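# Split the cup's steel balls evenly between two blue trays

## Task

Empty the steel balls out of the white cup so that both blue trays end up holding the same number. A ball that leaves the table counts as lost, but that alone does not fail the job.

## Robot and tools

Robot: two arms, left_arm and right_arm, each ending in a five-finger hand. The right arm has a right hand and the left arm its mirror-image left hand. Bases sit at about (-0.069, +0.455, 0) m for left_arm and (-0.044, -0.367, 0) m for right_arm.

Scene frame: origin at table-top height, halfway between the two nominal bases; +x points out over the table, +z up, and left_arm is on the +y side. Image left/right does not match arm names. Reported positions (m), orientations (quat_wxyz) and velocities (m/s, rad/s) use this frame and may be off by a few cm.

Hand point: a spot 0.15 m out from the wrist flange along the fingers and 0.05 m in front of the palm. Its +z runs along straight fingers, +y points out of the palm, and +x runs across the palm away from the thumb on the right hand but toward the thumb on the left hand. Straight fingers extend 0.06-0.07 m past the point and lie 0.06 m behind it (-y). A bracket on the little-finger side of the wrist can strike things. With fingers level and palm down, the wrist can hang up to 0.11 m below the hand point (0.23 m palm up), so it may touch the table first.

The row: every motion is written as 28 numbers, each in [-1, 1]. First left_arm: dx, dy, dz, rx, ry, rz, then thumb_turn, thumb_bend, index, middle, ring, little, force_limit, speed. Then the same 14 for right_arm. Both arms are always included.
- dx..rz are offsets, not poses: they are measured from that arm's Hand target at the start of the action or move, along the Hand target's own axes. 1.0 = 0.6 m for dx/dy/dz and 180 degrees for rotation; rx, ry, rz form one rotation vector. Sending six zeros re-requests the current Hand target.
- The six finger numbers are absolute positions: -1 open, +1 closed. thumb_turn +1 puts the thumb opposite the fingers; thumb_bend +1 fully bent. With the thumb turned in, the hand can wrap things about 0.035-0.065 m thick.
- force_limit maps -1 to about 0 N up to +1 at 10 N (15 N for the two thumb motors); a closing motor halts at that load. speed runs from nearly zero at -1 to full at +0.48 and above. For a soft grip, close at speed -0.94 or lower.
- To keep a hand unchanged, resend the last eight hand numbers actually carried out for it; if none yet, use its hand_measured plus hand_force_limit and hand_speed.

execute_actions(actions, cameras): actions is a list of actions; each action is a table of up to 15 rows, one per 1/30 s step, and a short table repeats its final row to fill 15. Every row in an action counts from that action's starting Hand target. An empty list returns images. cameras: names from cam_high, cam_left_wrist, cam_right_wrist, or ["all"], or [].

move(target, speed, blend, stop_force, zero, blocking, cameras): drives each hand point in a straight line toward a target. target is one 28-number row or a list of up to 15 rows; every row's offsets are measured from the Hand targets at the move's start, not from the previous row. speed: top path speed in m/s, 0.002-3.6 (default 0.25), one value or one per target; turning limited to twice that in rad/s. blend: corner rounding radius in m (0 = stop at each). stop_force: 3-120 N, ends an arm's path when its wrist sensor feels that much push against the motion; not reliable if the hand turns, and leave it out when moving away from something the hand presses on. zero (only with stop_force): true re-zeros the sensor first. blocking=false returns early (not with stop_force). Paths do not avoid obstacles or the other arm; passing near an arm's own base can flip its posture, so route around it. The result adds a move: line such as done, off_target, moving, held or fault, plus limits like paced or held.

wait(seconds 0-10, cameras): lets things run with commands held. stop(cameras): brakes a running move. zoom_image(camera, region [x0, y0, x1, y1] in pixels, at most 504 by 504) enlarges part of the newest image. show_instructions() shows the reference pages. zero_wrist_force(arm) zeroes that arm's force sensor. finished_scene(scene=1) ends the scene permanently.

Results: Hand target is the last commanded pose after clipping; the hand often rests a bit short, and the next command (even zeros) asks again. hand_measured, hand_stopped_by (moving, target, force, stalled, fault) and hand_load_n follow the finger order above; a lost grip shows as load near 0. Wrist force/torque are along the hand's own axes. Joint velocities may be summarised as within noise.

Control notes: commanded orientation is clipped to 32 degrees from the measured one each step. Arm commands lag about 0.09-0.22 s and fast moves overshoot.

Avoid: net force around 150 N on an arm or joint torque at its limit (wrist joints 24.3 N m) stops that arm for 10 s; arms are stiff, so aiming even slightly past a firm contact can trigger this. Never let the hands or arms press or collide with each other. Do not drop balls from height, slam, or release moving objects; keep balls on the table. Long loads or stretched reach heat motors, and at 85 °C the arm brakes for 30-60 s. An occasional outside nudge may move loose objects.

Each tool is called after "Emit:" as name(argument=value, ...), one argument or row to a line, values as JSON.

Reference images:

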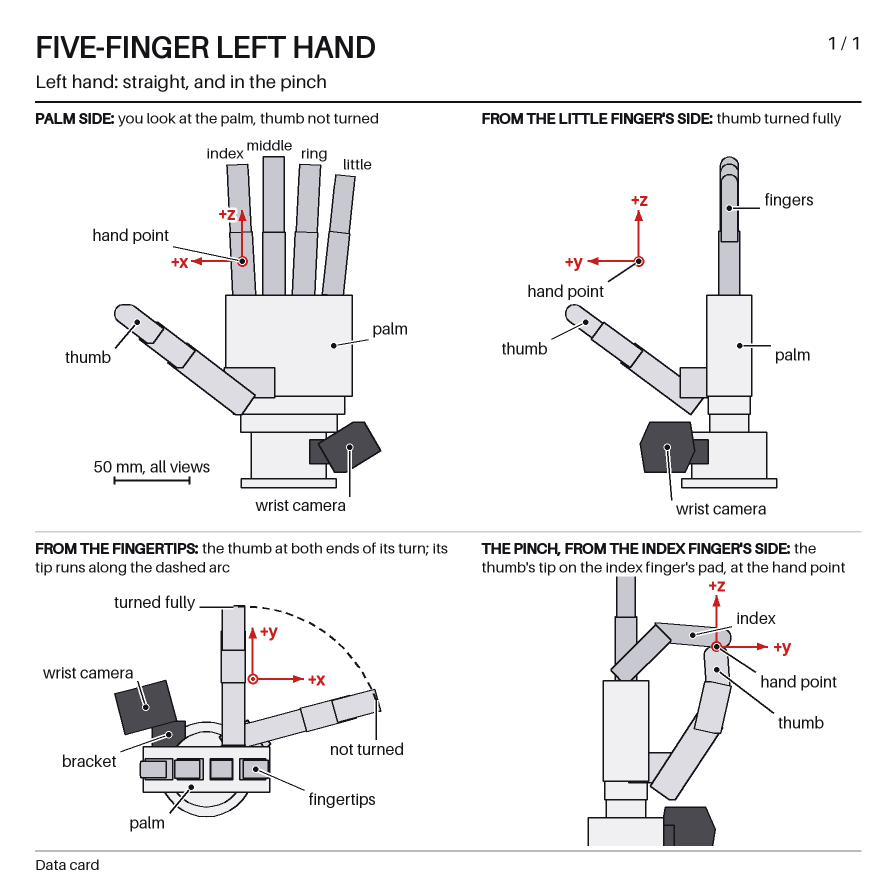

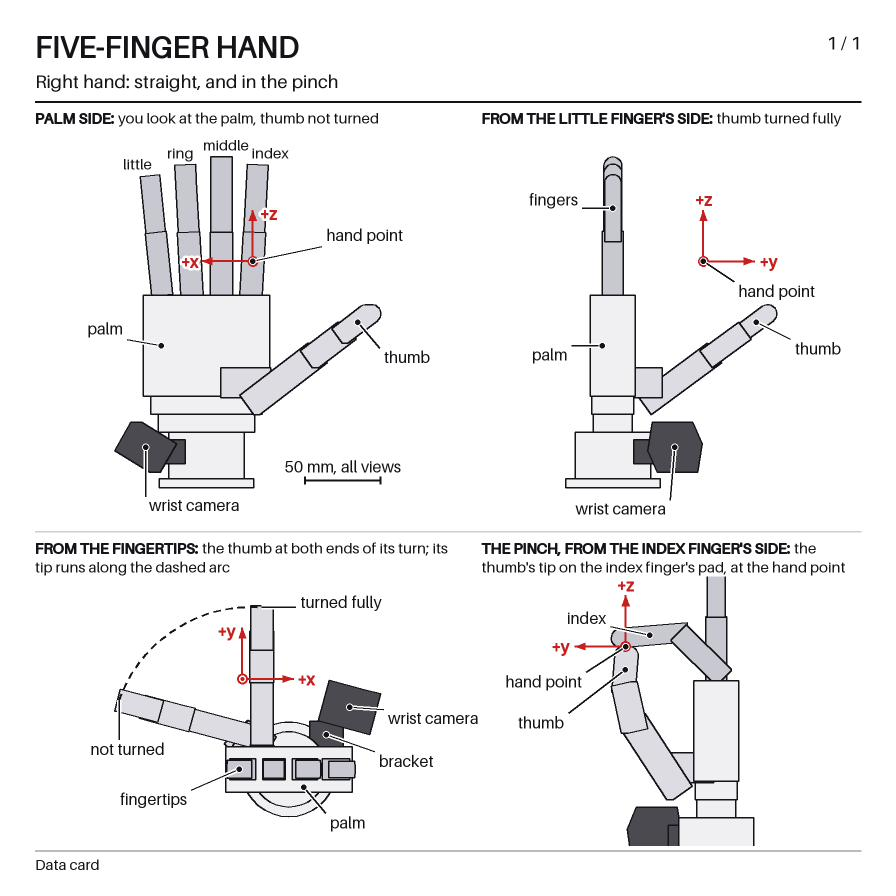

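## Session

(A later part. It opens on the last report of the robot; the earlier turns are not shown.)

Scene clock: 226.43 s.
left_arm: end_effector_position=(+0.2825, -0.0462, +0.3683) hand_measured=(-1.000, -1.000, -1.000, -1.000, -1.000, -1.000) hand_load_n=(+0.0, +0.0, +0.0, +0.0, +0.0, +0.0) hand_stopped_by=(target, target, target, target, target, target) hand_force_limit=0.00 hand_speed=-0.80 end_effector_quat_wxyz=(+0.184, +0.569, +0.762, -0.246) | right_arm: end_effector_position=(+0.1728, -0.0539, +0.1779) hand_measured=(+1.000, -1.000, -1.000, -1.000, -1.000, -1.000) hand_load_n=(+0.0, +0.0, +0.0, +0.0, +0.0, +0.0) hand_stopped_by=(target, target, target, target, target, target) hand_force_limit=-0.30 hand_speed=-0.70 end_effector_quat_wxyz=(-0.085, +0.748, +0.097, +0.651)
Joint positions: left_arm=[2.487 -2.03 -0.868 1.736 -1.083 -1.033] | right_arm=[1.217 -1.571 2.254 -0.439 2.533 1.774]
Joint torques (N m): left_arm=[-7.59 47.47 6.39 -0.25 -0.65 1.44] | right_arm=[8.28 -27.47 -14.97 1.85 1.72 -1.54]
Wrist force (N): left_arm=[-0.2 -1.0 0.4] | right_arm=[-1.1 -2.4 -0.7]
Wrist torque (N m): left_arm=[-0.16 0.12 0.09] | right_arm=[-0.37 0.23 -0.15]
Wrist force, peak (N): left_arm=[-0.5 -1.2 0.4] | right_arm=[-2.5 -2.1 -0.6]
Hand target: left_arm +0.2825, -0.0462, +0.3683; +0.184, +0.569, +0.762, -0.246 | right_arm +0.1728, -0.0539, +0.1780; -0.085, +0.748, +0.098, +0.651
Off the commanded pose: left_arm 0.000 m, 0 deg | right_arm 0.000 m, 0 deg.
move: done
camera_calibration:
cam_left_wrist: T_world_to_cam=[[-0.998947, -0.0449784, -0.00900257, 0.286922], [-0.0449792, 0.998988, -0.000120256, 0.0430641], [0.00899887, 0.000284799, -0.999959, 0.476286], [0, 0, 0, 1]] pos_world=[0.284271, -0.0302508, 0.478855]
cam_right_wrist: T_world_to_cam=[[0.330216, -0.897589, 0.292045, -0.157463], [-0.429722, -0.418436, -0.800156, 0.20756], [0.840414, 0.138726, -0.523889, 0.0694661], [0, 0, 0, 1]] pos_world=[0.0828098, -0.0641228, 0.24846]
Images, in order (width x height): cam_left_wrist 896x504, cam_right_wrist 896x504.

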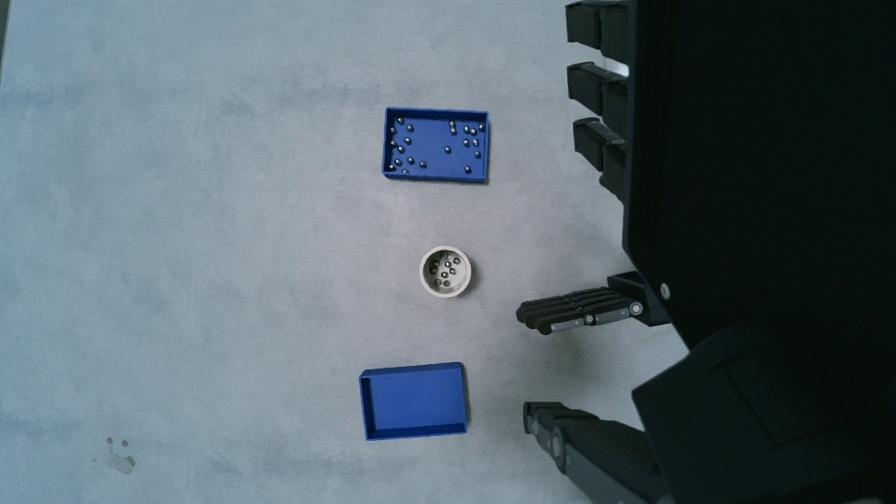

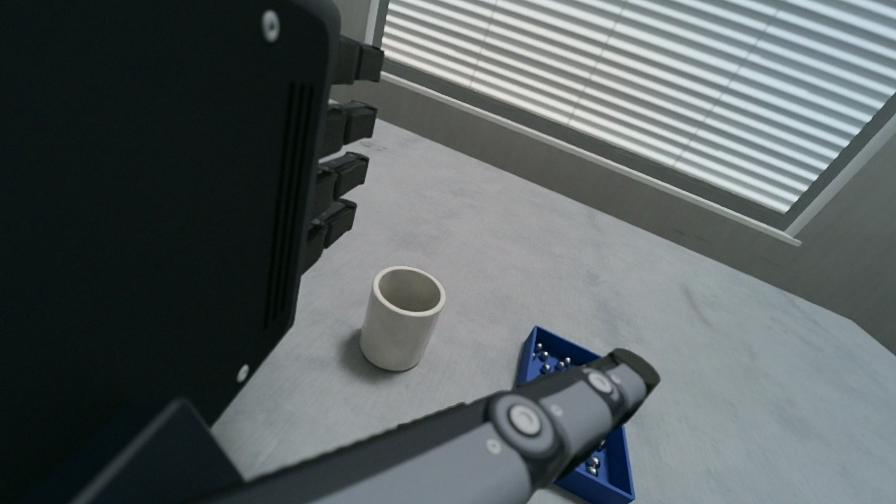

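Emit:
move(
  target=[0,0,0,0,0,0,-1,-1,-1,-1,-1,-1,0,-0.8,0,0,0,0,0,0,1,0,0,-1,-1,-1,-0.4,0],
  cameras=["cam_right_wrist"],
)

Emit:
zoom_image(
  camera="cam_right_wrist",
  region=[340, 200, 560, 380],
)

Emit:
move(
  target=[0,0,0,0,0,0,-1,-1,-1,-1,-1,-1,0,-0.8,0,0,0,0,0,0,1,0,0.8,-1,-1,-1,-0.4,-0.8],
  cameras=["cam_right_wrist"],
)

Emit:
zoom_image(
  camera="cam_right_wrist",
  region=[340, 200, 560, 380],
)

Scene clock: 230.13 s.
left_arm: end_effector_position=(+0.2825, -0.0462, +0.3683) hand_measured=(-1.000, -1.000, -1.000, -1.000, -1.000, -1.000) hand_load_n=(+0.0, +0.0, +0.0, +0.0, +0.0, +0.0) hand_stopped_by=(target, target, target, target, target, target) hand_force_limit=0.00 hand_speed=-0.80 end_effector_quat_wxyz=(+0.184, +0.569, +0.762, -0.246) | right_arm: end_effector_position=(+0.1728, -0.0539, +0.1780) hand_measured=(+1.000, +0.000, +0.000, -1.000, -1.000, -1.000) hand_load_n=(+0.0, +0.0, +0.0, +0.0, +0.0, +0.0) hand_stopped_by=(target, target, target, target, target, target) hand_force_limit=-0.40 hand_speed=0.00 end_effector_quat_wxyz=(-0.085, +0.748, +0.098, +0.651)
Joint positions: left_arm=[2.487 -2.03 -0.868 1.736 -1.083 -1.033] | right_arm=[1.218 -1.571 2.254 -0.438 2.533 1.774]
Joint torques (N m): left_arm=[-8.36 47.82 6.35 -0.37 -0.4 1.18] | right_arm=[8.65 -25.72 -21.16 1.42 0.53 -1.98]
Wrist force (N): left_arm=[-0.5 -1.0 0.2] | right_arm=[-1.2 -2.2 -0.5]
Wrist torque (N m): left_arm=[-0.14 0.16 0.07] | right_arm=[-0.35 0.23 -0.14]
Wrist force, peak (N): left_arm=[-0.5 -1.2 0.4] | right_arm=[-1.4 -2.5 -0.9]
Hand target: left_arm +0.2825, -0.0462, +0.3683; +0.184, +0.569, +0.762, -0.246 | right_arm +0.1728, -0.0539, +0.1780; -0.085, +0.748, +0.098, +0.651
Off the commanded pose: left_arm 0.000 m, 0 deg | right_arm 0.000 m, 0 deg.
move: done
camera_calibration:
cam_right_wrist: T_world_to_cam=[[0.330304, -0.897502, 0.292214, -0.157536], [-0.429655, -0.418624, -0.800094, 0.207608], [0.840414, 0.138723, -0.523889, 0.0695184], [0, 0, 0, 1]] pos_world=[0.0828102, -0.0641233, 0.24856]
Images, in order (width x height): cam_right_wrist 896x504.

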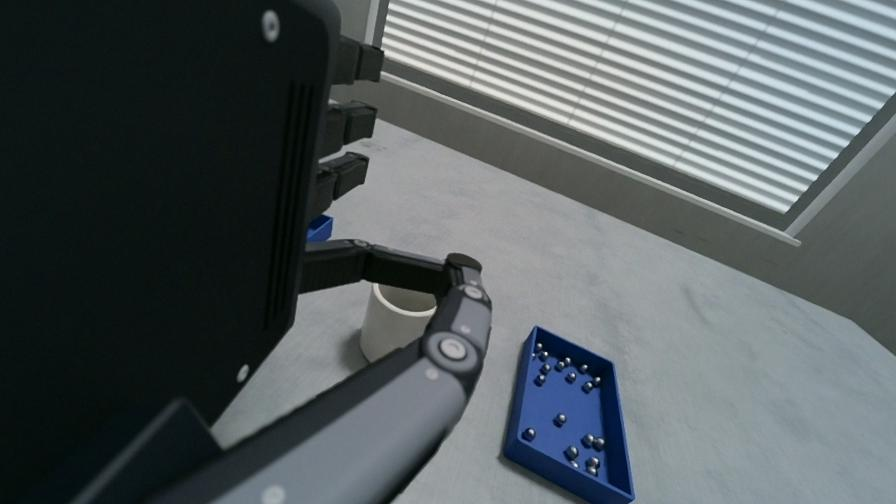

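Scaled by 2.291 from the camera's 896x504 image, which has a finer 1280x720 frame.

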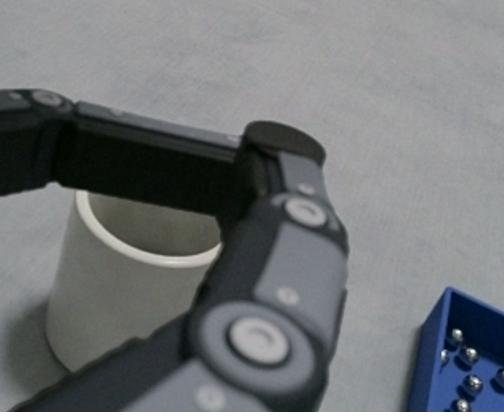

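Scene clock: 230.83 s.
left_arm: end_effector_position=(+0.2825, -0.0462, +0.3683) hand_measured=(-1.000, -1.000, -1.000, -1.000, -1.000, -1.000) hand_load_n=(+0.0, +0.0, +0.0, +0.0, +0.0, +0.0) hand_stopped_by=(target, target, target, target, target, target) hand_force_limit=0.00 hand_speed=-0.80 end_effector_quat_wxyz=(+0.184, +0.569, +0.762, -0.246) | right_arm: end_effector_position=(+0.1728, -0.0539, +0.1780) hand_measured=(+1.000, +0.000, +0.238, -1.000, -1.000, -1.000) hand_load_n=(+0.0, +1.0, +6.5, +0.0, +0.0, +0.0) hand_stopped_by=(target, target, force, target, target, target) hand_force_limit=-0.40 hand_speed=-0.80 end_effector_quat_wxyz=(-0.085, +0.748, +0.098, +0.651)
Joint positions: left_arm=[2.487 -2.03 -0.868 1.736 -1.083 -1.033] | right_arm=[1.218 -1.571 2.254 -0.438 2.533 1.774]
Joint torques (N m): left_arm=[-8.32 48.01 6.56 -0.44 -0.57 1.1] | right_arm=[8.83 -26.84 -20.64 1.08 -0.15 -1.56]
Wrist force (N): left_arm=[-0.4 -1.0 0.3] | right_arm=[-1.3 -2.4 -0.4]
Wrist torque (N m): left_arm=[-0.14 0.14 0.08] | right_arm=[-0.38 0.25 -0.16]
Wrist force, peak (N): left_arm=[-0.3 -1.4 0.3] | right_arm=[-1.6 -2.4 -0.4]
Hand target: left_arm +0.2825, -0.0462, +0.3683; +0.184, +0.569, +0.762, -0.246 | right_arm +0.1728, -0.0539, +0.1780; -0.085, +0.748, +0.098, +0.651
Off the commanded pose: left_arm 0.000 m, 0 deg | right_arm 0.000 m, 0 deg.
move: done
camera_calibration:
cam_right_wrist: T_world_to_cam=[[0.330304, -0.897502, 0.292214, -0.157536], [-0.429655, -0.418624, -0.800094, 0.207608], [0.840414, 0.138723, -0.523889, 0.0695184], [0, 0, 0, 1]] pos_world=[0.0828102, -0.0641233, 0.24856]
Images, in order (width x height): cam_right_wrist 896x504.

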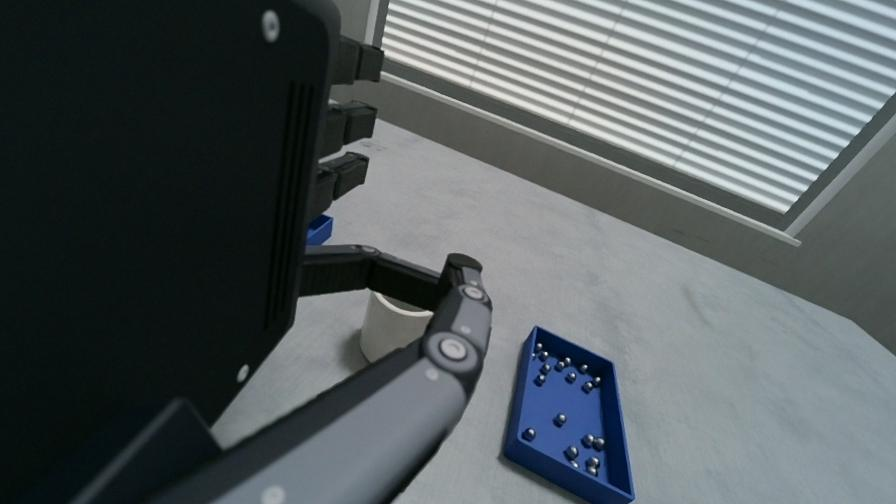

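Scaled by 2.291 from the camera's 896x504 image, which has a finer 1280x720 frame.

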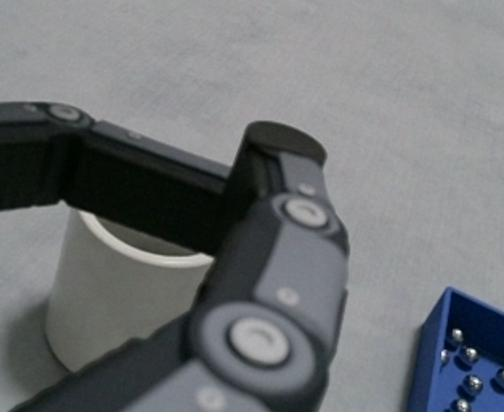

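Emit:
move(
  target=[0.1088,0.0318,-0.1847,0,0,0,-1,-1,-1,-1,-1,-1,0,-0.8,-0.0908,0.2418,0.169,-0.1833,0.1657,0.5128,0.66,-0.15,-0.05,-1,-1,-1,-0.4,0],
  speed=0.3,
  cameras=["all"],
)

Scene clock: 257.70 s.
left_arm: end_effector_position=(+0.2823, +0.0739, +0.4182) hand_measured=(-1.000, -1.000, -1.000, -1.000, -1.000, -1.000) hand_load_n=(+0.0, +0.0, -0.5, +0.0, +0.0, +0.0) hand_stopped_by=(target, target, target, target, target, target) hand_force_limit=0.00 hand_speed=-0.80 end_effector_quat_wxyz=(+0.184, +0.569, +0.762, -0.246) | right_arm: end_effector_position=(+0.2998, -0.1702, +0.1099) hand_measured=(+0.660, -0.150, -0.050, -1.000, -1.000, -1.000) hand_load_n=(+0.0, +0.0, +0.0, +0.0, +0.0, +0.0) hand_stopped_by=(target, target, target, target, target, target) hand_force_limit=-0.40 hand_speed=0.00 end_effector_quat_wxyz=(+0.345, -0.411, +0.647, -0.542)
Joint positions: left_arm=[2.729 -1.812 -1.071 1.587 -1.001 -0.769] | right_arm=[0.668 -1.509 2.31 -0.41 2.665 3.494]
Joint torques (N m): left_arm=[-8.04 16.4 31.81 -0.49 -0.47 -2.06] | right_arm=[4.26 -28.39 -5.76 -0.45 2.06 2.37]
Wrist force (N): left_arm=[0.0 -0.8 0.2] | right_arm=[-1.0 -0.5 -0.3]
Wrist torque (N m): left_arm=[-0.07 0.07 -0.01] | right_arm=[-0.04 0.14 0.04]
Wrist force, peak (N): left_arm=[-0.8 -1.4 0.1] | right_arm=[-1.3 -2.7 -0.7]
Hand target: left_arm +0.2823, +0.0738, +0.4183; +0.184, +0.569, +0.762, -0.246 | right_arm +0.2998, -0.1702, +0.1099; +0.345, -0.411, +0.647, -0.542
Off the commanded pose: left_arm 0.000 m, 0 deg | right_arm 0.000 m, 0 deg.
move: done
camera_calibration:
cam_left_wrist: T_world_to_cam=[[-0.998947, -0.0449779, -0.00899807, 0.292572], [-0.0449777, 0.998988, -0.000220142, -0.0768646], [0.00899887, 0.000184802, -0.999959, 0.52626], [0, 0, 0, 1]] pos_world=[0.284071, 0.0898488, 0.528854]
cam_right_wrist: T_world_to_cam=[[-0.236737, -0.221806, -0.945916, 0.13707], [-0.0419329, 0.975017, -0.218135, 0.216023], [0.970668, -0.0119756, -0.240124, -0.152657], [0, 0, 0, 1]] pos_world=[0.189688, -0.182052, 0.140122]

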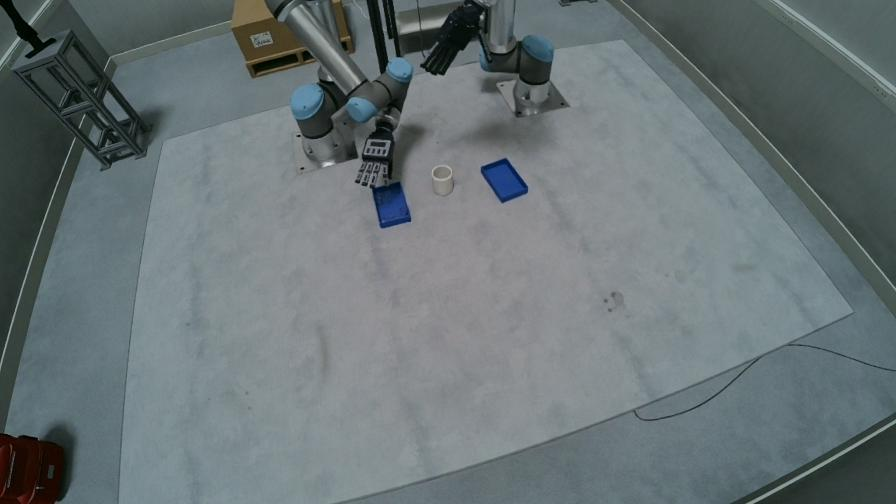

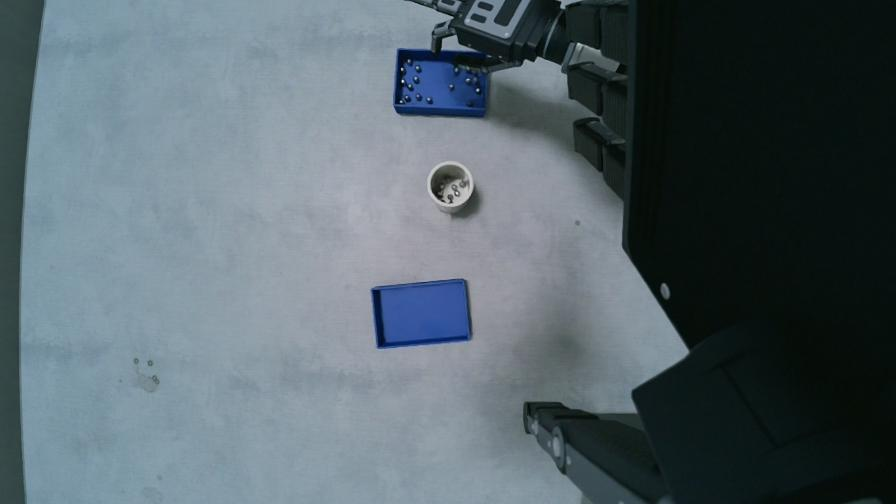

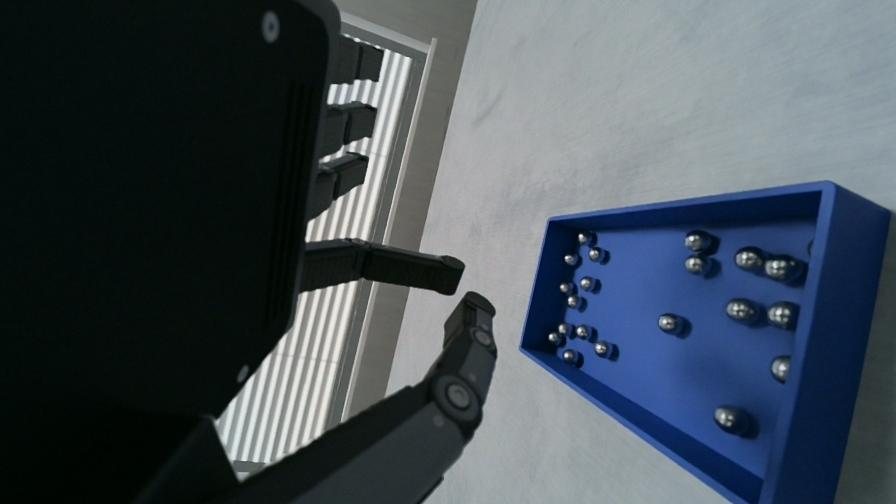

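Emit:
zoom_image(
  camera="cam_right_wrist",
  region=[400, 220, 540, 360],
)

Emit:
zoom_image(
  camera="cam_right_wrist",
  region=[510, 170, 896, 504],
)

Scaled by 3.600 from the camera's 896x504 image, which has a finer 1280x720 frame.

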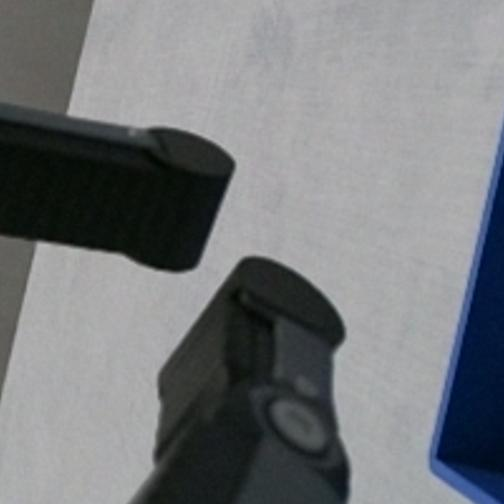

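Scaled by 1.306 from the camera's 896x504 image, which has a finer 1280x720 frame.

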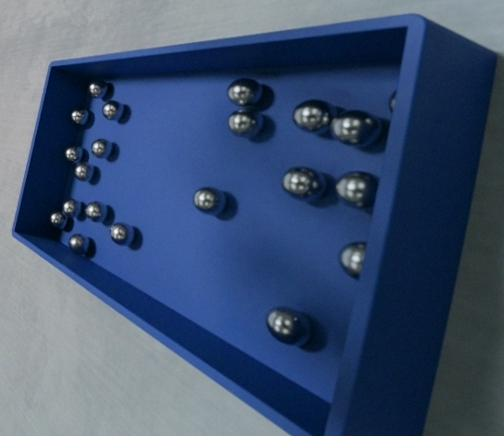

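Emit:
move(
  target=[0,0,0,0,0,0,-1,-1,-1,-1,-1,-1,0,-0.8,0,0,0,0,0,0,0.54,-0.08,0.5,-1,-1,-1,-0.6,-0.7],
  cameras=["cam_right_wrist"],
)

Emit:
zoom_image(
  camera="cam_right_wrist",
  region=[400, 220, 540, 360],
)

Scene clock: 261.47 s.
left_arm: end_effector_position=(+0.2823, +0.0738, +0.4183) hand_measured=(-1.000, -1.000, -1.000, -1.000, -1.000, -1.000) hand_load_n=(+0.0, +0.0, +0.0, +0.0, +0.0, +0.0) hand_stopped_by=(target, target, target, target, target, target) hand_force_limit=0.00 hand_speed=-0.80 end_effector_quat_wxyz=(+0.184, +0.569, +0.762, -0.246) | right_arm: end_effector_position=(+0.2998, -0.1702, +0.1099) hand_measured=(+0.540, -0.080, +0.246, -1.000, -1.000, -1.000) hand_load_n=(-0.5, +1.5, +18.0, +0.0, +0.0, +0.0) hand_stopped_by=(target, target, force, target, target, target) hand_force_limit=-0.60 hand_speed=-0.70 end_effector_quat_wxyz=(+0.345, -0.411, +0.647, -0.542)
Joint positions: left_arm=[2.729 -1.812 -1.071 1.587 -1.001 -0.769] | right_arm=[0.668 -1.509 2.311 -0.409 2.665 3.495]
Joint torques (N m): left_arm=[-7.59 16.92 31.04 -0.56 -0.48 -2] | right_arm=[8.56 -26.37 -5.11 -1.1 0.18 -0.77]
Wrist force (N): left_arm=[0.0 -0.7 0.2] | right_arm=[-0.9 -0.6 0.1]
Wrist torque (N m): left_arm=[-0.04 0.07 -0.01] | right_arm=[-0.07 0.11 0.02]
Wrist force, peak (N): left_arm=[-0.1 -1.0 0.3] | right_arm=[-1.5 -0.5 -0.4]
Hand target: left_arm +0.2823, +0.0738, +0.4183; +0.184, +0.569, +0.762, -0.246 | right_arm +0.2998, -0.1702, +0.1099; +0.345, -0.411, +0.647, -0.542
Off the commanded pose: left_arm 0.000 m, 0 deg | right_arm 0.000 m, 0 deg.
move: done
camera_calibration:
cam_right_wrist: T_world_to_cam=[[-0.236649, -0.221694, -0.945965, 0.13708], [-0.0418832, 0.975043, -0.218031, 0.216004], [0.970692, -0.0119768, -0.240028, -0.152676], [0, 0, 0, 1]] pos_world=[0.189688, -0.182051, 0.140122]
Images, in order (width x height): cam_right_wrist 896x504.

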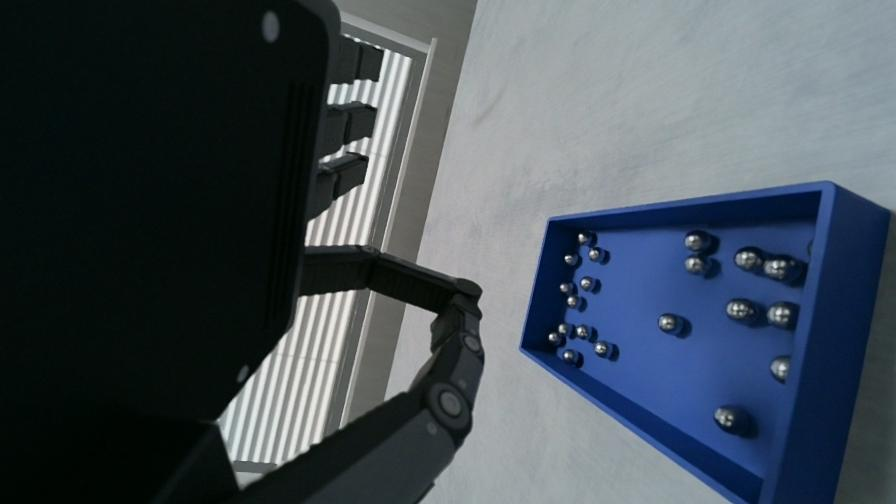

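Scaled by 3.600 from the camera's 896x504 image, which has a finer 1280x720 frame.

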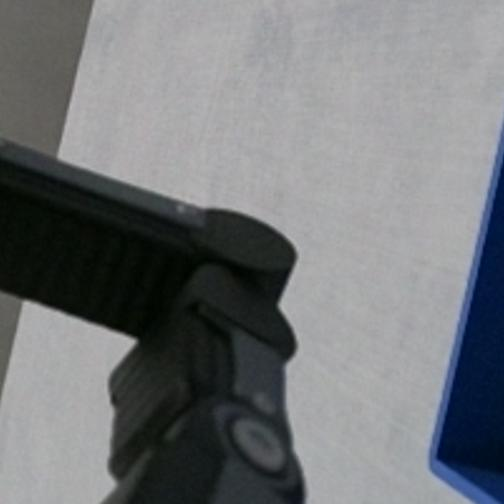

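Emit:
move(
  target=[0,0,0,0,0,0,-1,-1,-1,-1,-1,-1,0,-0.8,0.0147,0.0897,0.0195,-0.0556,0,0,0.54,-0.21,-0.05,-1,-1,-1,-0.6,-0.2],
  speed=0.15,
  cameras=["cam_right_wrist", "cam_high"],
)

Emit:
zoom_image(
  camera="cam_right_wrist",
  region=[400, 200, 600, 360],
)

Scene clock: 282.20 s.
left_arm: end_effector_position=(+0.2823, +0.0738, +0.4183) hand_measured=(-1.000, -1.000, -1.000, -1.000, -1.000, -1.000) hand_load_n=(+0.0, +0.0, -0.5, +0.0, +0.0, +0.0) hand_stopped_by=(target, target, target, target, target, target) hand_force_limit=0.00 hand_speed=-0.80 end_effector_quat_wxyz=(+0.184, +0.569, +0.762, -0.246) | right_arm: end_effector_position=(+0.2979, -0.1791, +0.0548) hand_measured=(+0.540, -0.210, -0.050, -1.000, -1.000, -1.000) hand_load_n=(+0.0, +0.0, +0.0, +0.0, +0.0, +0.0) hand_stopped_by=(target, target, target, target, target, target) hand_force_limit=-0.60 hand_speed=-0.20 end_effector_quat_wxyz=(+0.308, -0.439, +0.692, -0.483)
Joint positions: left_arm=[2.729 -1.812 -1.071 1.587 -1.001 -0.769] | right_arm=[0.571 -1.425 2.314 -0.272 2.506 3.661]
Joint torques (N m): left_arm=[-7.23 16.8 31.7 -0.54 -0.45 -1.81] | right_arm=[5.67 -26.06 -19.71 -0.78 0.35 -0.78]
Wrist force (N): left_arm=[0.0 -0.7 0.2] | right_arm=[-0.6 -0.7 0.2]
Wrist torque (N m): left_arm=[-0.05 0.07 -0.01] | right_arm=[-0.09 0.06 0.03]
Wrist force, peak (N): left_arm=[-0.1 -1.0 0.3] | right_arm=[-1.4 -1.3 -0.5]
Hand target: left_arm +0.2823, +0.0738, +0.4183; +0.184, +0.569, +0.762, -0.246 | right_arm +0.2980, -0.1790, +0.0548; +0.308, -0.439, +0.692, -0.483
Off the commanded pose: left_arm 0.000 m, 0 deg | right_arm 0.000 m, 0 deg.
move: done
camera_calibration:
cam_right_wrist: T_world_to_cam=[[-0.383872, -0.152825, -0.910652, 0.136773], [-0.0700452, 0.988187, -0.13631, 0.218879], [0.920726, 0.0114611, -0.390042, -0.136916], [0, 0, 0, 1]] pos_world=[0.193897, -0.193822, 0.100985]
Images, in order (width x height): cam_high 896x504, cam_right_wrist 896x504.

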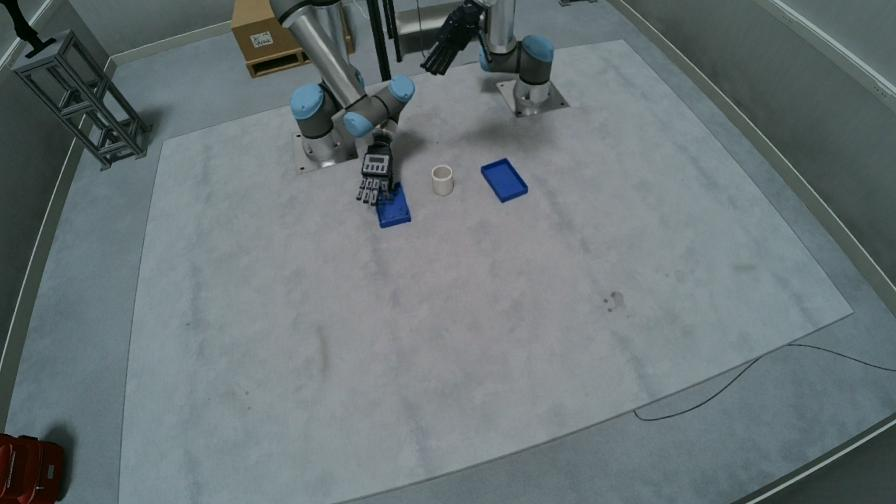

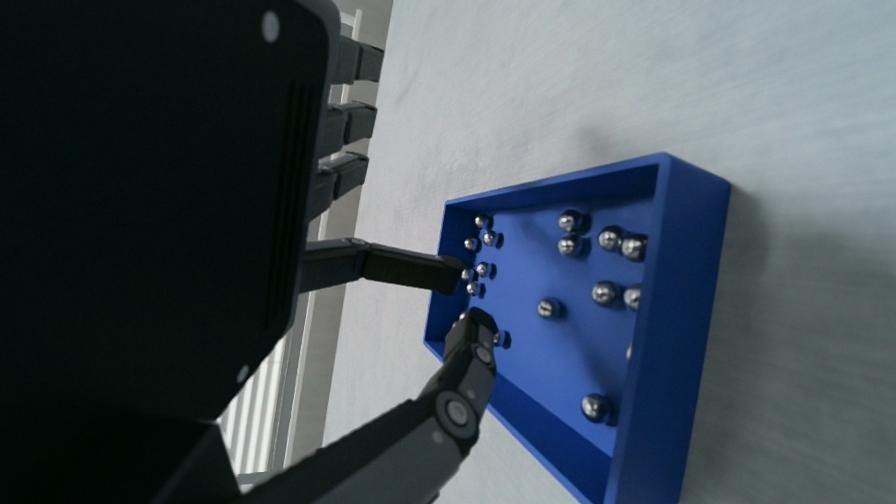

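Scaled by 2.520 from the camera's 896x504 image, which has a finer 1280x720 frame.

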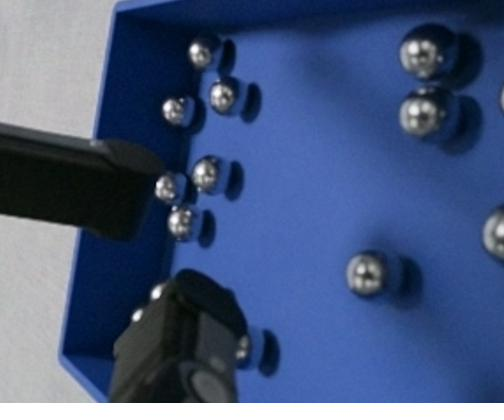

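Emit:
move(
  target=[0,0,0,0,0,0,-1,-1,-1,-1,-1,-1,0,-0.8,0,0.0674,0.0245,0,0,0,0.54,-0.21,-0.05,-1,-1,-1,-0.6,-0.2],
  speed=0.015,
  stop_force=3,
  cameras=["cam_right_wrist"],
)

Emit:
zoom_image(
  camera="cam_right_wrist",
  region=[400, 200, 600, 360],
)

Scene clock: 288.60 s.
left_arm: end_effector_position=(+0.2823, +0.0738, +0.4183) hand_measured=(-1.000, -1.000, -1.000, -1.000, -1.000, -1.000) hand_load_n=(+0.0, +0.0, +0.0, +0.0, -0.5, +0.0) hand_stopped_by=(target, target, target, target, target, target) hand_force_limit=0.00 hand_speed=-0.80 end_effector_quat_wxyz=(+0.184, +0.569, +0.762, -0.246) | right_arm: end_effector_position=(+0.2979, -0.1790, +0.0145) hand_measured=(+0.540, -0.210, -0.050, -1.000, -1.000, -1.000) hand_load_n=(+0.0, -2.0, +0.0, -0.5, +0.0, +0.0) hand_stopped_by=(target, target, target, target, target, target) hand_force_limit=-0.60 hand_speed=-0.20 end_effector_quat_wxyz=(+0.308, -0.439, +0.692, -0.483)
Joint positions: left_arm=[2.729 -1.812 -1.071 1.587 -1.001 -0.769] | right_arm=[0.571 -1.318 2.345 -0.411 2.506 3.661]
Joint torques (N m): left_arm=[-7.15 17.36 30.53 -0.66 -0.31 -2.07] | right_arm=[-0.06 -30.96 -16.54 -1.36 -0.63 -1.46]
Wrist force (N): left_arm=[-0.1 -0.7 0.3] | right_arm=[-0.8 -4.2 -0.6]
Wrist torque (N m): left_arm=[-0.06 0.08 -0.02] | right_arm=[-0.35 0.09 -0.07]
Wrist force, peak (N): left_arm=[-0.1 -1.0 0.3] | right_arm=[-0.1 -17.3 -9.7]
Hand target: left_arm +0.2823, +0.0738, +0.4183; +0.184, +0.569, +0.762, -0.246 | right_arm +0.2979, -0.1790, +0.0145; +0.308, -0.439, +0.692, -0.483 (not the last commanded pose)
Off the commanded pose: left_arm 0.000 m, 0 deg | right_arm 0.003 m, 0 deg.
move: contact (right_arm)
camera_calibration:
cam_right_wrist: T_world_to_cam=[[-0.383722, -0.152631, -0.910748, 0.100104], [-0.0702241, 0.988213, -0.136026, 0.213309], [0.920775, 0.0117602, -0.389917, -0.152595], [0, 0, 0, 1]] pos_world=[0.193897, -0.193721, 0.0606855]
Images, in order (width x height): cam_right_wrist 896x504.

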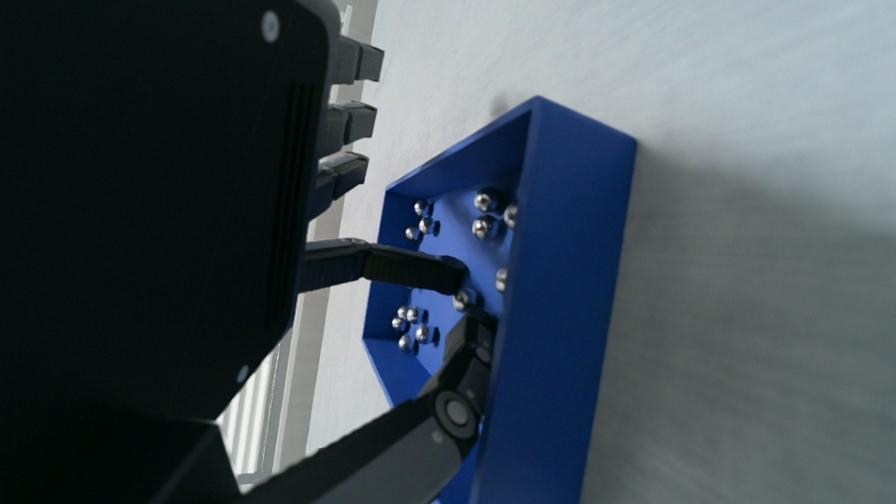

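Scaled by 2.520 from the camera's 896x504 image, which has a finer 1280x720 frame.

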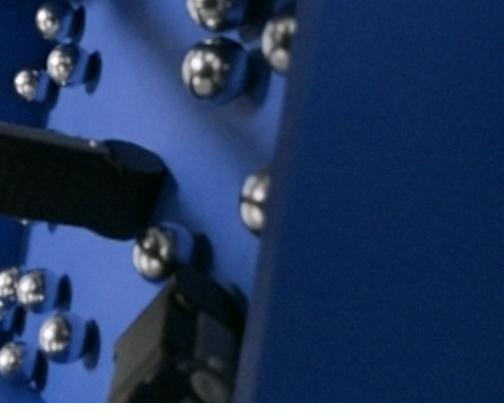

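Emit:
move(
  target=[0,0,0,0,0,0,-1,-1,-1,-1,-1,-1,0,-0.8,0,-0.0024,-0.0009,0,0,0,0.54,-0.21,-0.05,-1,-1,-1,-0.6,-0.2],
  speed=0.02,
)

Emit:
move(
  target=[0,0,0,0,0,0,-1,-1,-1,-1,-1,-1,0,-0.8,0,0,0,0,0,0,0.54,-0.21,0.5,-1,-1,-1,-0.3,-0.94],
  cameras=["cam_right_wrist"],
)

Emit:
zoom_image(
  camera="cam_right_wrist",
  region=[400, 200, 600, 360],
)

Scene clock: 291.13 s.
left_arm: end_effector_position=(+0.2823, +0.0738, +0.4183) hand_measured=(-1.000, -1.000, -1.000, -1.000, -1.000, -1.000) hand_load_n=(+0.0, +0.0, +0.0, +0.0, +0.0, +0.0) hand_stopped_by=(target, target, target, target, target, target) hand_force_limit=0.00 hand_speed=-0.80 end_effector_quat_wxyz=(+0.184, +0.569, +0.762, -0.246) | right_arm: end_effector_position=(+0.2979, -0.1790, +0.0161) hand_measured=(+0.540, -0.210, -0.050, -1.000, -1.000, -1.000) hand_load_n=(+0.0, +0.0, +0.0, +0.0, +0.0, +0.0) hand_stopped_by=(target, target, target, target, target, target) hand_force_limit=-0.60 hand_speed=-0.20 end_effector_quat_wxyz=(+0.308, -0.439, +0.692, -0.483)
Joint positions: left_arm=[2.729 -1.812 -1.071 1.587 -1.001 -0.769] | right_arm=[0.571 -1.322 2.344 -0.405 2.506 3.661]
Joint torques (N m): left_arm=[-7.11 16.67 30.19 -0.66 -0.36 -1.87] | right_arm=[-3.87 -25.14 -16.04 1.69 0.5 -0.46]
Wrist force (N): left_arm=[-0.2 -0.8 0.2] | right_arm=[-1.1 -1.7 0.6]
Wrist torque (N m): left_arm=[-0.06 0.09 -0.02] | right_arm=[-0.25 0.13 -0.08]
Wrist force, peak (N): left_arm=[-0.1 -1.0 0.5] | right_arm=[-1.0 -4.5 -0.9]
Hand target: left_arm +0.2823, +0.0738, +0.4183; +0.184, +0.569, +0.762, -0.246 | right_arm +0.2979, -0.1790, +0.0160; +0.308, -0.439, +0.692, -0.483
Off the commanded pose: left_arm 0.000 m, 0 deg | right_arm 0.000 m, 0 deg.
move: done

Scene clock: 292.63 s.
left_arm: end_effector_position=(+0.2823, +0.0738, +0.4183) hand_measured=(-1.000, -1.000, -1.000, -1.000, -1.000, -1.000) hand_load_n=(+0.0, +0.0, +0.0, +0.0, +0.0, +0.0) hand_stopped_by=(target, target, target, target, target, target) hand_force_limit=0.00 hand_speed=-0.80 end_effector_quat_wxyz=(+0.184, +0.569, +0.762, -0.246) | right_arm: end_effector_position=(+0.2979, -0.1790, +0.0161) hand_measured=(+0.540, -0.210, +0.158, -1.000, -1.000, -1.000) hand_load_n=(+0.0, +3.0, +4.5, +0.0, +0.0, +0.0) hand_stopped_by=(target, target, force, target, target, target) hand_force_limit=-0.30 hand_speed=-0.94 end_effector_quat_wxyz=(+0.308, -0.439, +0.692, -0.483)
Joint positions: left_arm=[2.729 -1.812 -1.071 1.587 -1.001 -0.769] | right_arm=[0.571 -1.322 2.344 -0.406 2.506 3.661]
Joint torques (N m): left_arm=[-7.76 17.14 30.32 -0.62 -0.34 -1.54] | right_arm=[7.59 -10.04 -8.88 -1.36 1.58 1.7]
Wrist force (N): left_arm=[0.0 -0.7 0.4] | right_arm=[-1.1 -1.6 0.5]
Wrist torque (N m): left_arm=[-0.06 0.06 -0.01] | right_arm=[-0.23 0.13 -0.07]
Wrist force, peak (N): left_arm=[-0.2 -0.9 0.5] | right_arm=[-1.1 -2.1 0.4]
Hand target: left_arm +0.2823, +0.0738, +0.4183; +0.184, +0.569, +0.762, -0.246 | right_arm +0.2979, -0.1790, +0.0160; +0.308, -0.439, +0.692, -0.483
Off the commanded pose: left_arm 0.000 m, 0 deg | right_arm 0.000 m, 0 deg.
move: done
camera_calibration:
cam_right_wrist: T_world_to_cam=[[-0.383738, -0.152593, -0.910747, 0.101571], [-0.070118, 0.98822, -0.13603, 0.213507], [0.920776, 0.01166, -0.389917, -0.151991], [0, 0, 0, 1]] pos_world=[0.193897, -0.193721, 0.0622855]
Images, in order (width x height): cam_right_wrist 896x504.

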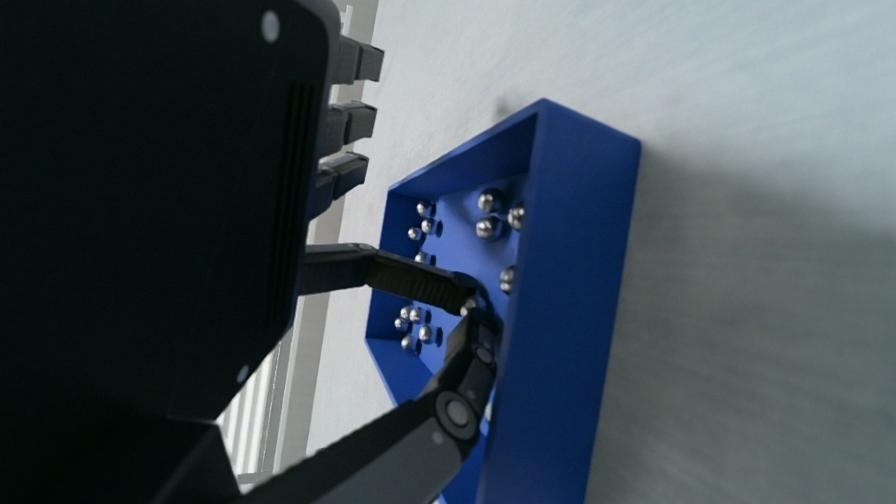

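Scaled by 2.520 from the camera's 896x504 image, which has a finer 1280x720 frame.

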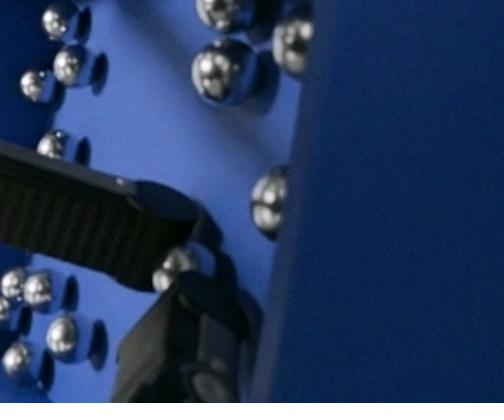

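Emit:
move(
  target=[0,0,0,0,0,0,-1,-1,-1,-1,-1,-1,0,-0.8,0,-0.0783,-0.0285,0,0,0,0.54,-0.21,0.5,-1,-1,-1,-0.3,-0.94],
  speed=0.06,
  cameras=["cam_right_wrist"],
)

Emit:
zoom_image(
  camera="cam_right_wrist",
  region=[400, 200, 600, 360],
)

Scene clock: 294.83 s.
left_arm: end_effector_position=(+0.2823, +0.0738, +0.4183) hand_measured=(-1.000, -1.000, -1.000, -1.000, -1.000, -1.000) hand_load_n=(+0.0, +0.0, +0.0, +0.0, +0.0, +0.0) hand_stopped_by=(target, target, target, target, target, target) hand_force_limit=0.00 hand_speed=-0.80 end_effector_quat_wxyz=(+0.184, +0.569, +0.762, -0.246) | right_arm: end_effector_position=(+0.2980, -0.1790, +0.0661) hand_measured=(+0.540, -0.210, +0.158, -1.000, -1.000, -1.000) hand_load_n=(+0.0, +3.0, +4.5, +0.0, +0.0, +0.0) hand_stopped_by=(target, target, force, target, target, target) hand_force_limit=-0.30 hand_speed=-0.94 end_effector_quat_wxyz=(+0.308, -0.439, +0.692, -0.483)
Joint positions: left_arm=[2.729 -1.812 -1.071 1.587 -1.001 -0.769] | right_arm=[0.571 -1.452 2.302 -0.234 2.505 3.661]
Joint torques (N m): left_arm=[-7.35 16.49 31.24 -0.5 -0.29 -1.86] | right_arm=[-10.4 -8.79 -4.73 -0.79 -0.12 2.16]
Wrist force (N): left_arm=[-0.1 -0.7 0.3] | right_arm=[-0.8 -1.6 0.3]
Wrist torque (N m): left_arm=[-0.05 0.09 -0.02] | right_arm=[-0.24 0.10 -0.03]
Wrist force, peak (N): left_arm=[-0.1 -1.0 0.3] | right_arm=[-1.2 -1.9 0.3]
Hand target: left_arm +0.2823, +0.0738, +0.4183; +0.184, +0.569, +0.762, -0.246 | right_arm +0.2979, -0.1791, +0.0660; +0.308, -0.439, +0.692, -0.483
Off the commanded pose: left_arm 0.000 m, 0 deg | right_arm 0.000 m, 0 deg.
move: done
camera_calibration:
cam_right_wrist: T_world_to_cam=[[-0.383645, -0.152503, -0.910801, 0.147153], [-0.0701609, 0.988233, -0.135915, 0.220314], [0.920811, 0.0117593, -0.389831, -0.132584], [0, 0, 0, 1]] pos_world=[0.193997, -0.193721, 0.112286]
Images, in order (width x height): cam_right_wrist 896x504.

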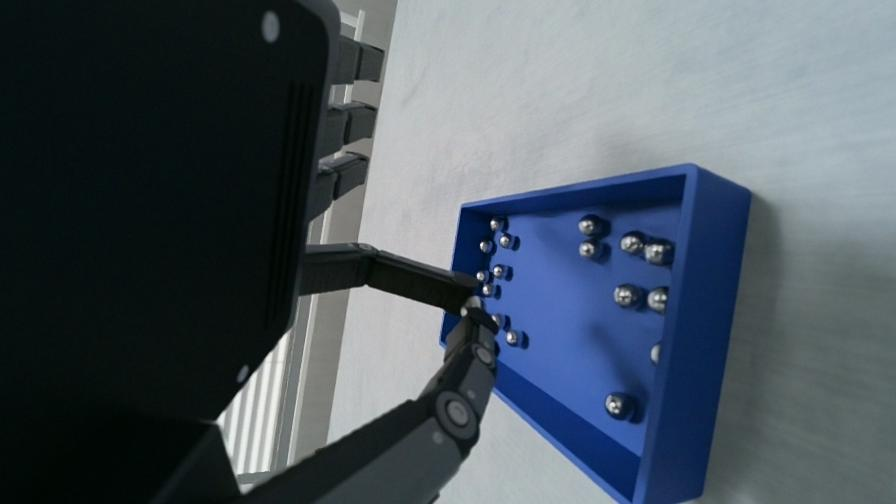

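Scaled by 2.520 from the camera's 896x504 image, which has a finer 1280x720 frame.

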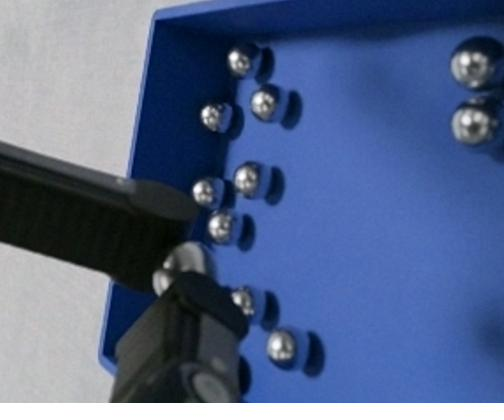

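Emit:
move(
  target=[
    [0,0,0,0,0,0,-1,-1,-1,-1,-1,-1,0,-0.8,0,-0.0705,-0.0257,0,0,0,0.54,-0.21,0.5,-1,-1,-1,-0.3,-0.94],
    [0,0,0,0,0,0,-1,-1,-1,-1,-1,-1,0,-0.8,-0.238,-0.0093,-0.14,0,0,0,0.54,-0.21,0.5,-1,-1,-1,-0.3,-0.94],
  ],
  speed=[0.15,0.25],
  blend=[0.02,0],
  cameras=["cam_right_wrist","cam_high"],
)

Emit:
zoom_image(
  camera="cam_right_wrist",
  region=[400, 200, 600, 360],
)

Scene clock: 300.07 s.
left_arm: end_effector_position=(+0.2823, +0.0738, +0.4183) hand_measured=(-1.000, -1.000, -1.000, -1.000, -1.000, -1.000) hand_load_n=(+0.0, +0.0, +0.0, +0.0, +0.0, +0.0) hand_stopped_by=(target, target, target, target, target, target) hand_force_limit=0.00 hand_speed=-0.80 end_effector_quat_wxyz=(+0.184, +0.569, +0.762, -0.246) | right_arm: end_effector_position=(+0.2889, -0.0172, +0.1003) hand_measured=(+0.540, -0.210, +0.158, -1.000, -1.000, -1.000) hand_load_n=(+0.0, +3.0, +4.5, +0.0, +0.0, +0.0) hand_stopped_by=(target, target, force, target, target, target) hand_force_limit=-0.30 hand_speed=-0.94 end_effector_quat_wxyz=(+0.308, -0.439, +0.692, -0.483)
Joint positions: left_arm=[2.729 -1.812 -1.071 1.587 -1.001 -0.769] | right_arm=[0.942 -1.08 1.779 0.435 2.753 4.246]
Joint torques (N m): left_arm=[-6.62 17.71 30.31 -0.51 -0.23 -1.52] | right_arm=[0.27 -32.09 -21.48 3.07 0.01 0.98]
Wrist force (N): left_arm=[0.1 -0.7 0.3] | right_arm=[-1.1 -1.2 0.6]
Wrist torque (N m): left_arm=[-0.06 0.06 0.00] | right_arm=[-0.18 0.14 -0.01]
Wrist force, peak (N): left_arm=[-0.1 -1.0 0.4] | right_arm=[0.2 -3.0 0.6]
Hand target: left_arm +0.2823, +0.0738, +0.4183; +0.184, +0.569, +0.762, -0.246 | right_arm +0.2889, -0.0171, +0.1003; +0.308, -0.439, +0.692, -0.483
Off the commanded pose: left_arm 0.000 m, 0 deg | right_arm 0.000 m, 0 deg.
move: done
camera_calibration:
cam_right_wrist: T_world_to_cam=[[-0.383733, -0.152683, -0.910734, 0.199486], [-0.0701535, 0.988206, -0.136112, 0.0644544], [0.920776, 0.0116605, -0.389918, -0.112759], [0, 0, 0, 1]] pos_world=[0.184897, -0.0319213, 0.146485]
Images, in order (width x height): cam_high 896x504, cam_right_wrist 896x504.

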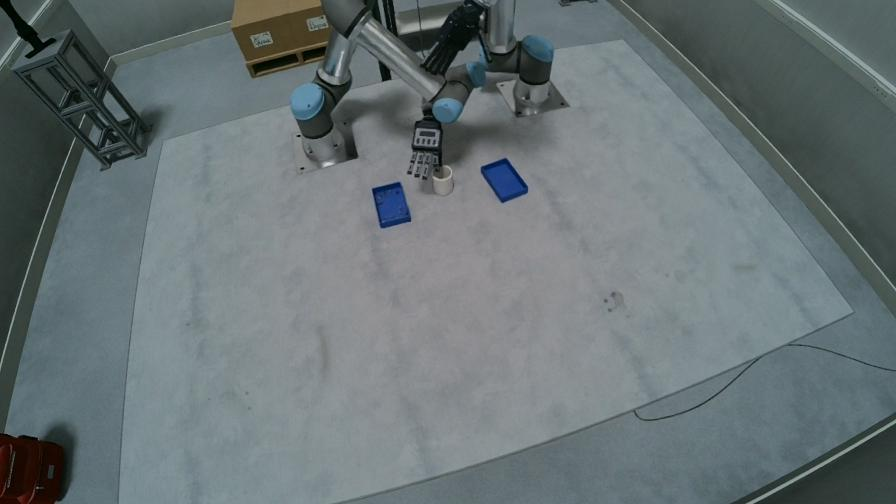

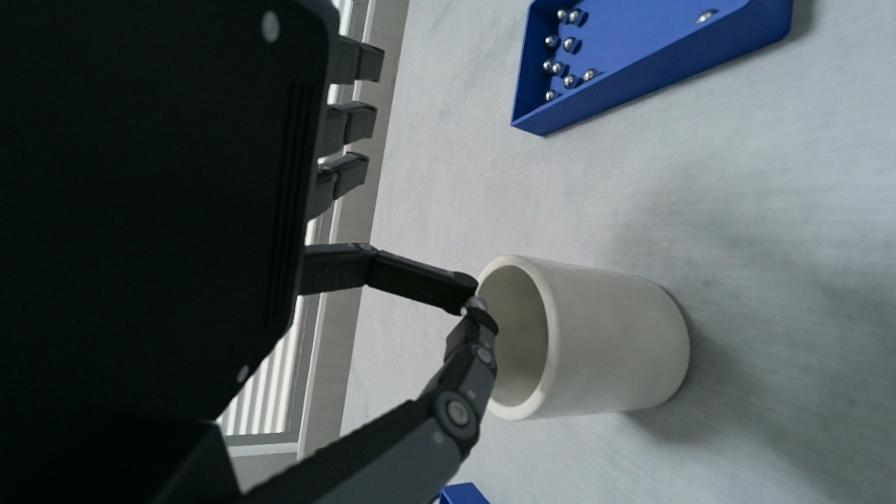

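Scaled by 2.520 from the camera's 896x504 image, which has a finer 1280x720 frame.

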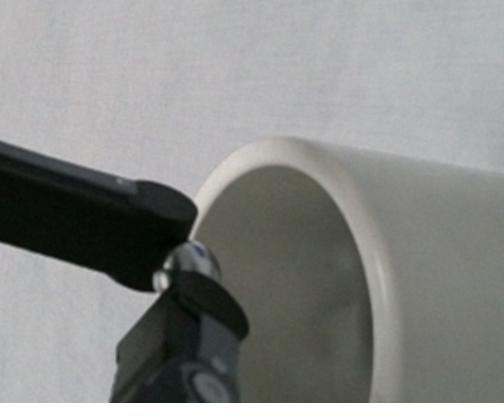

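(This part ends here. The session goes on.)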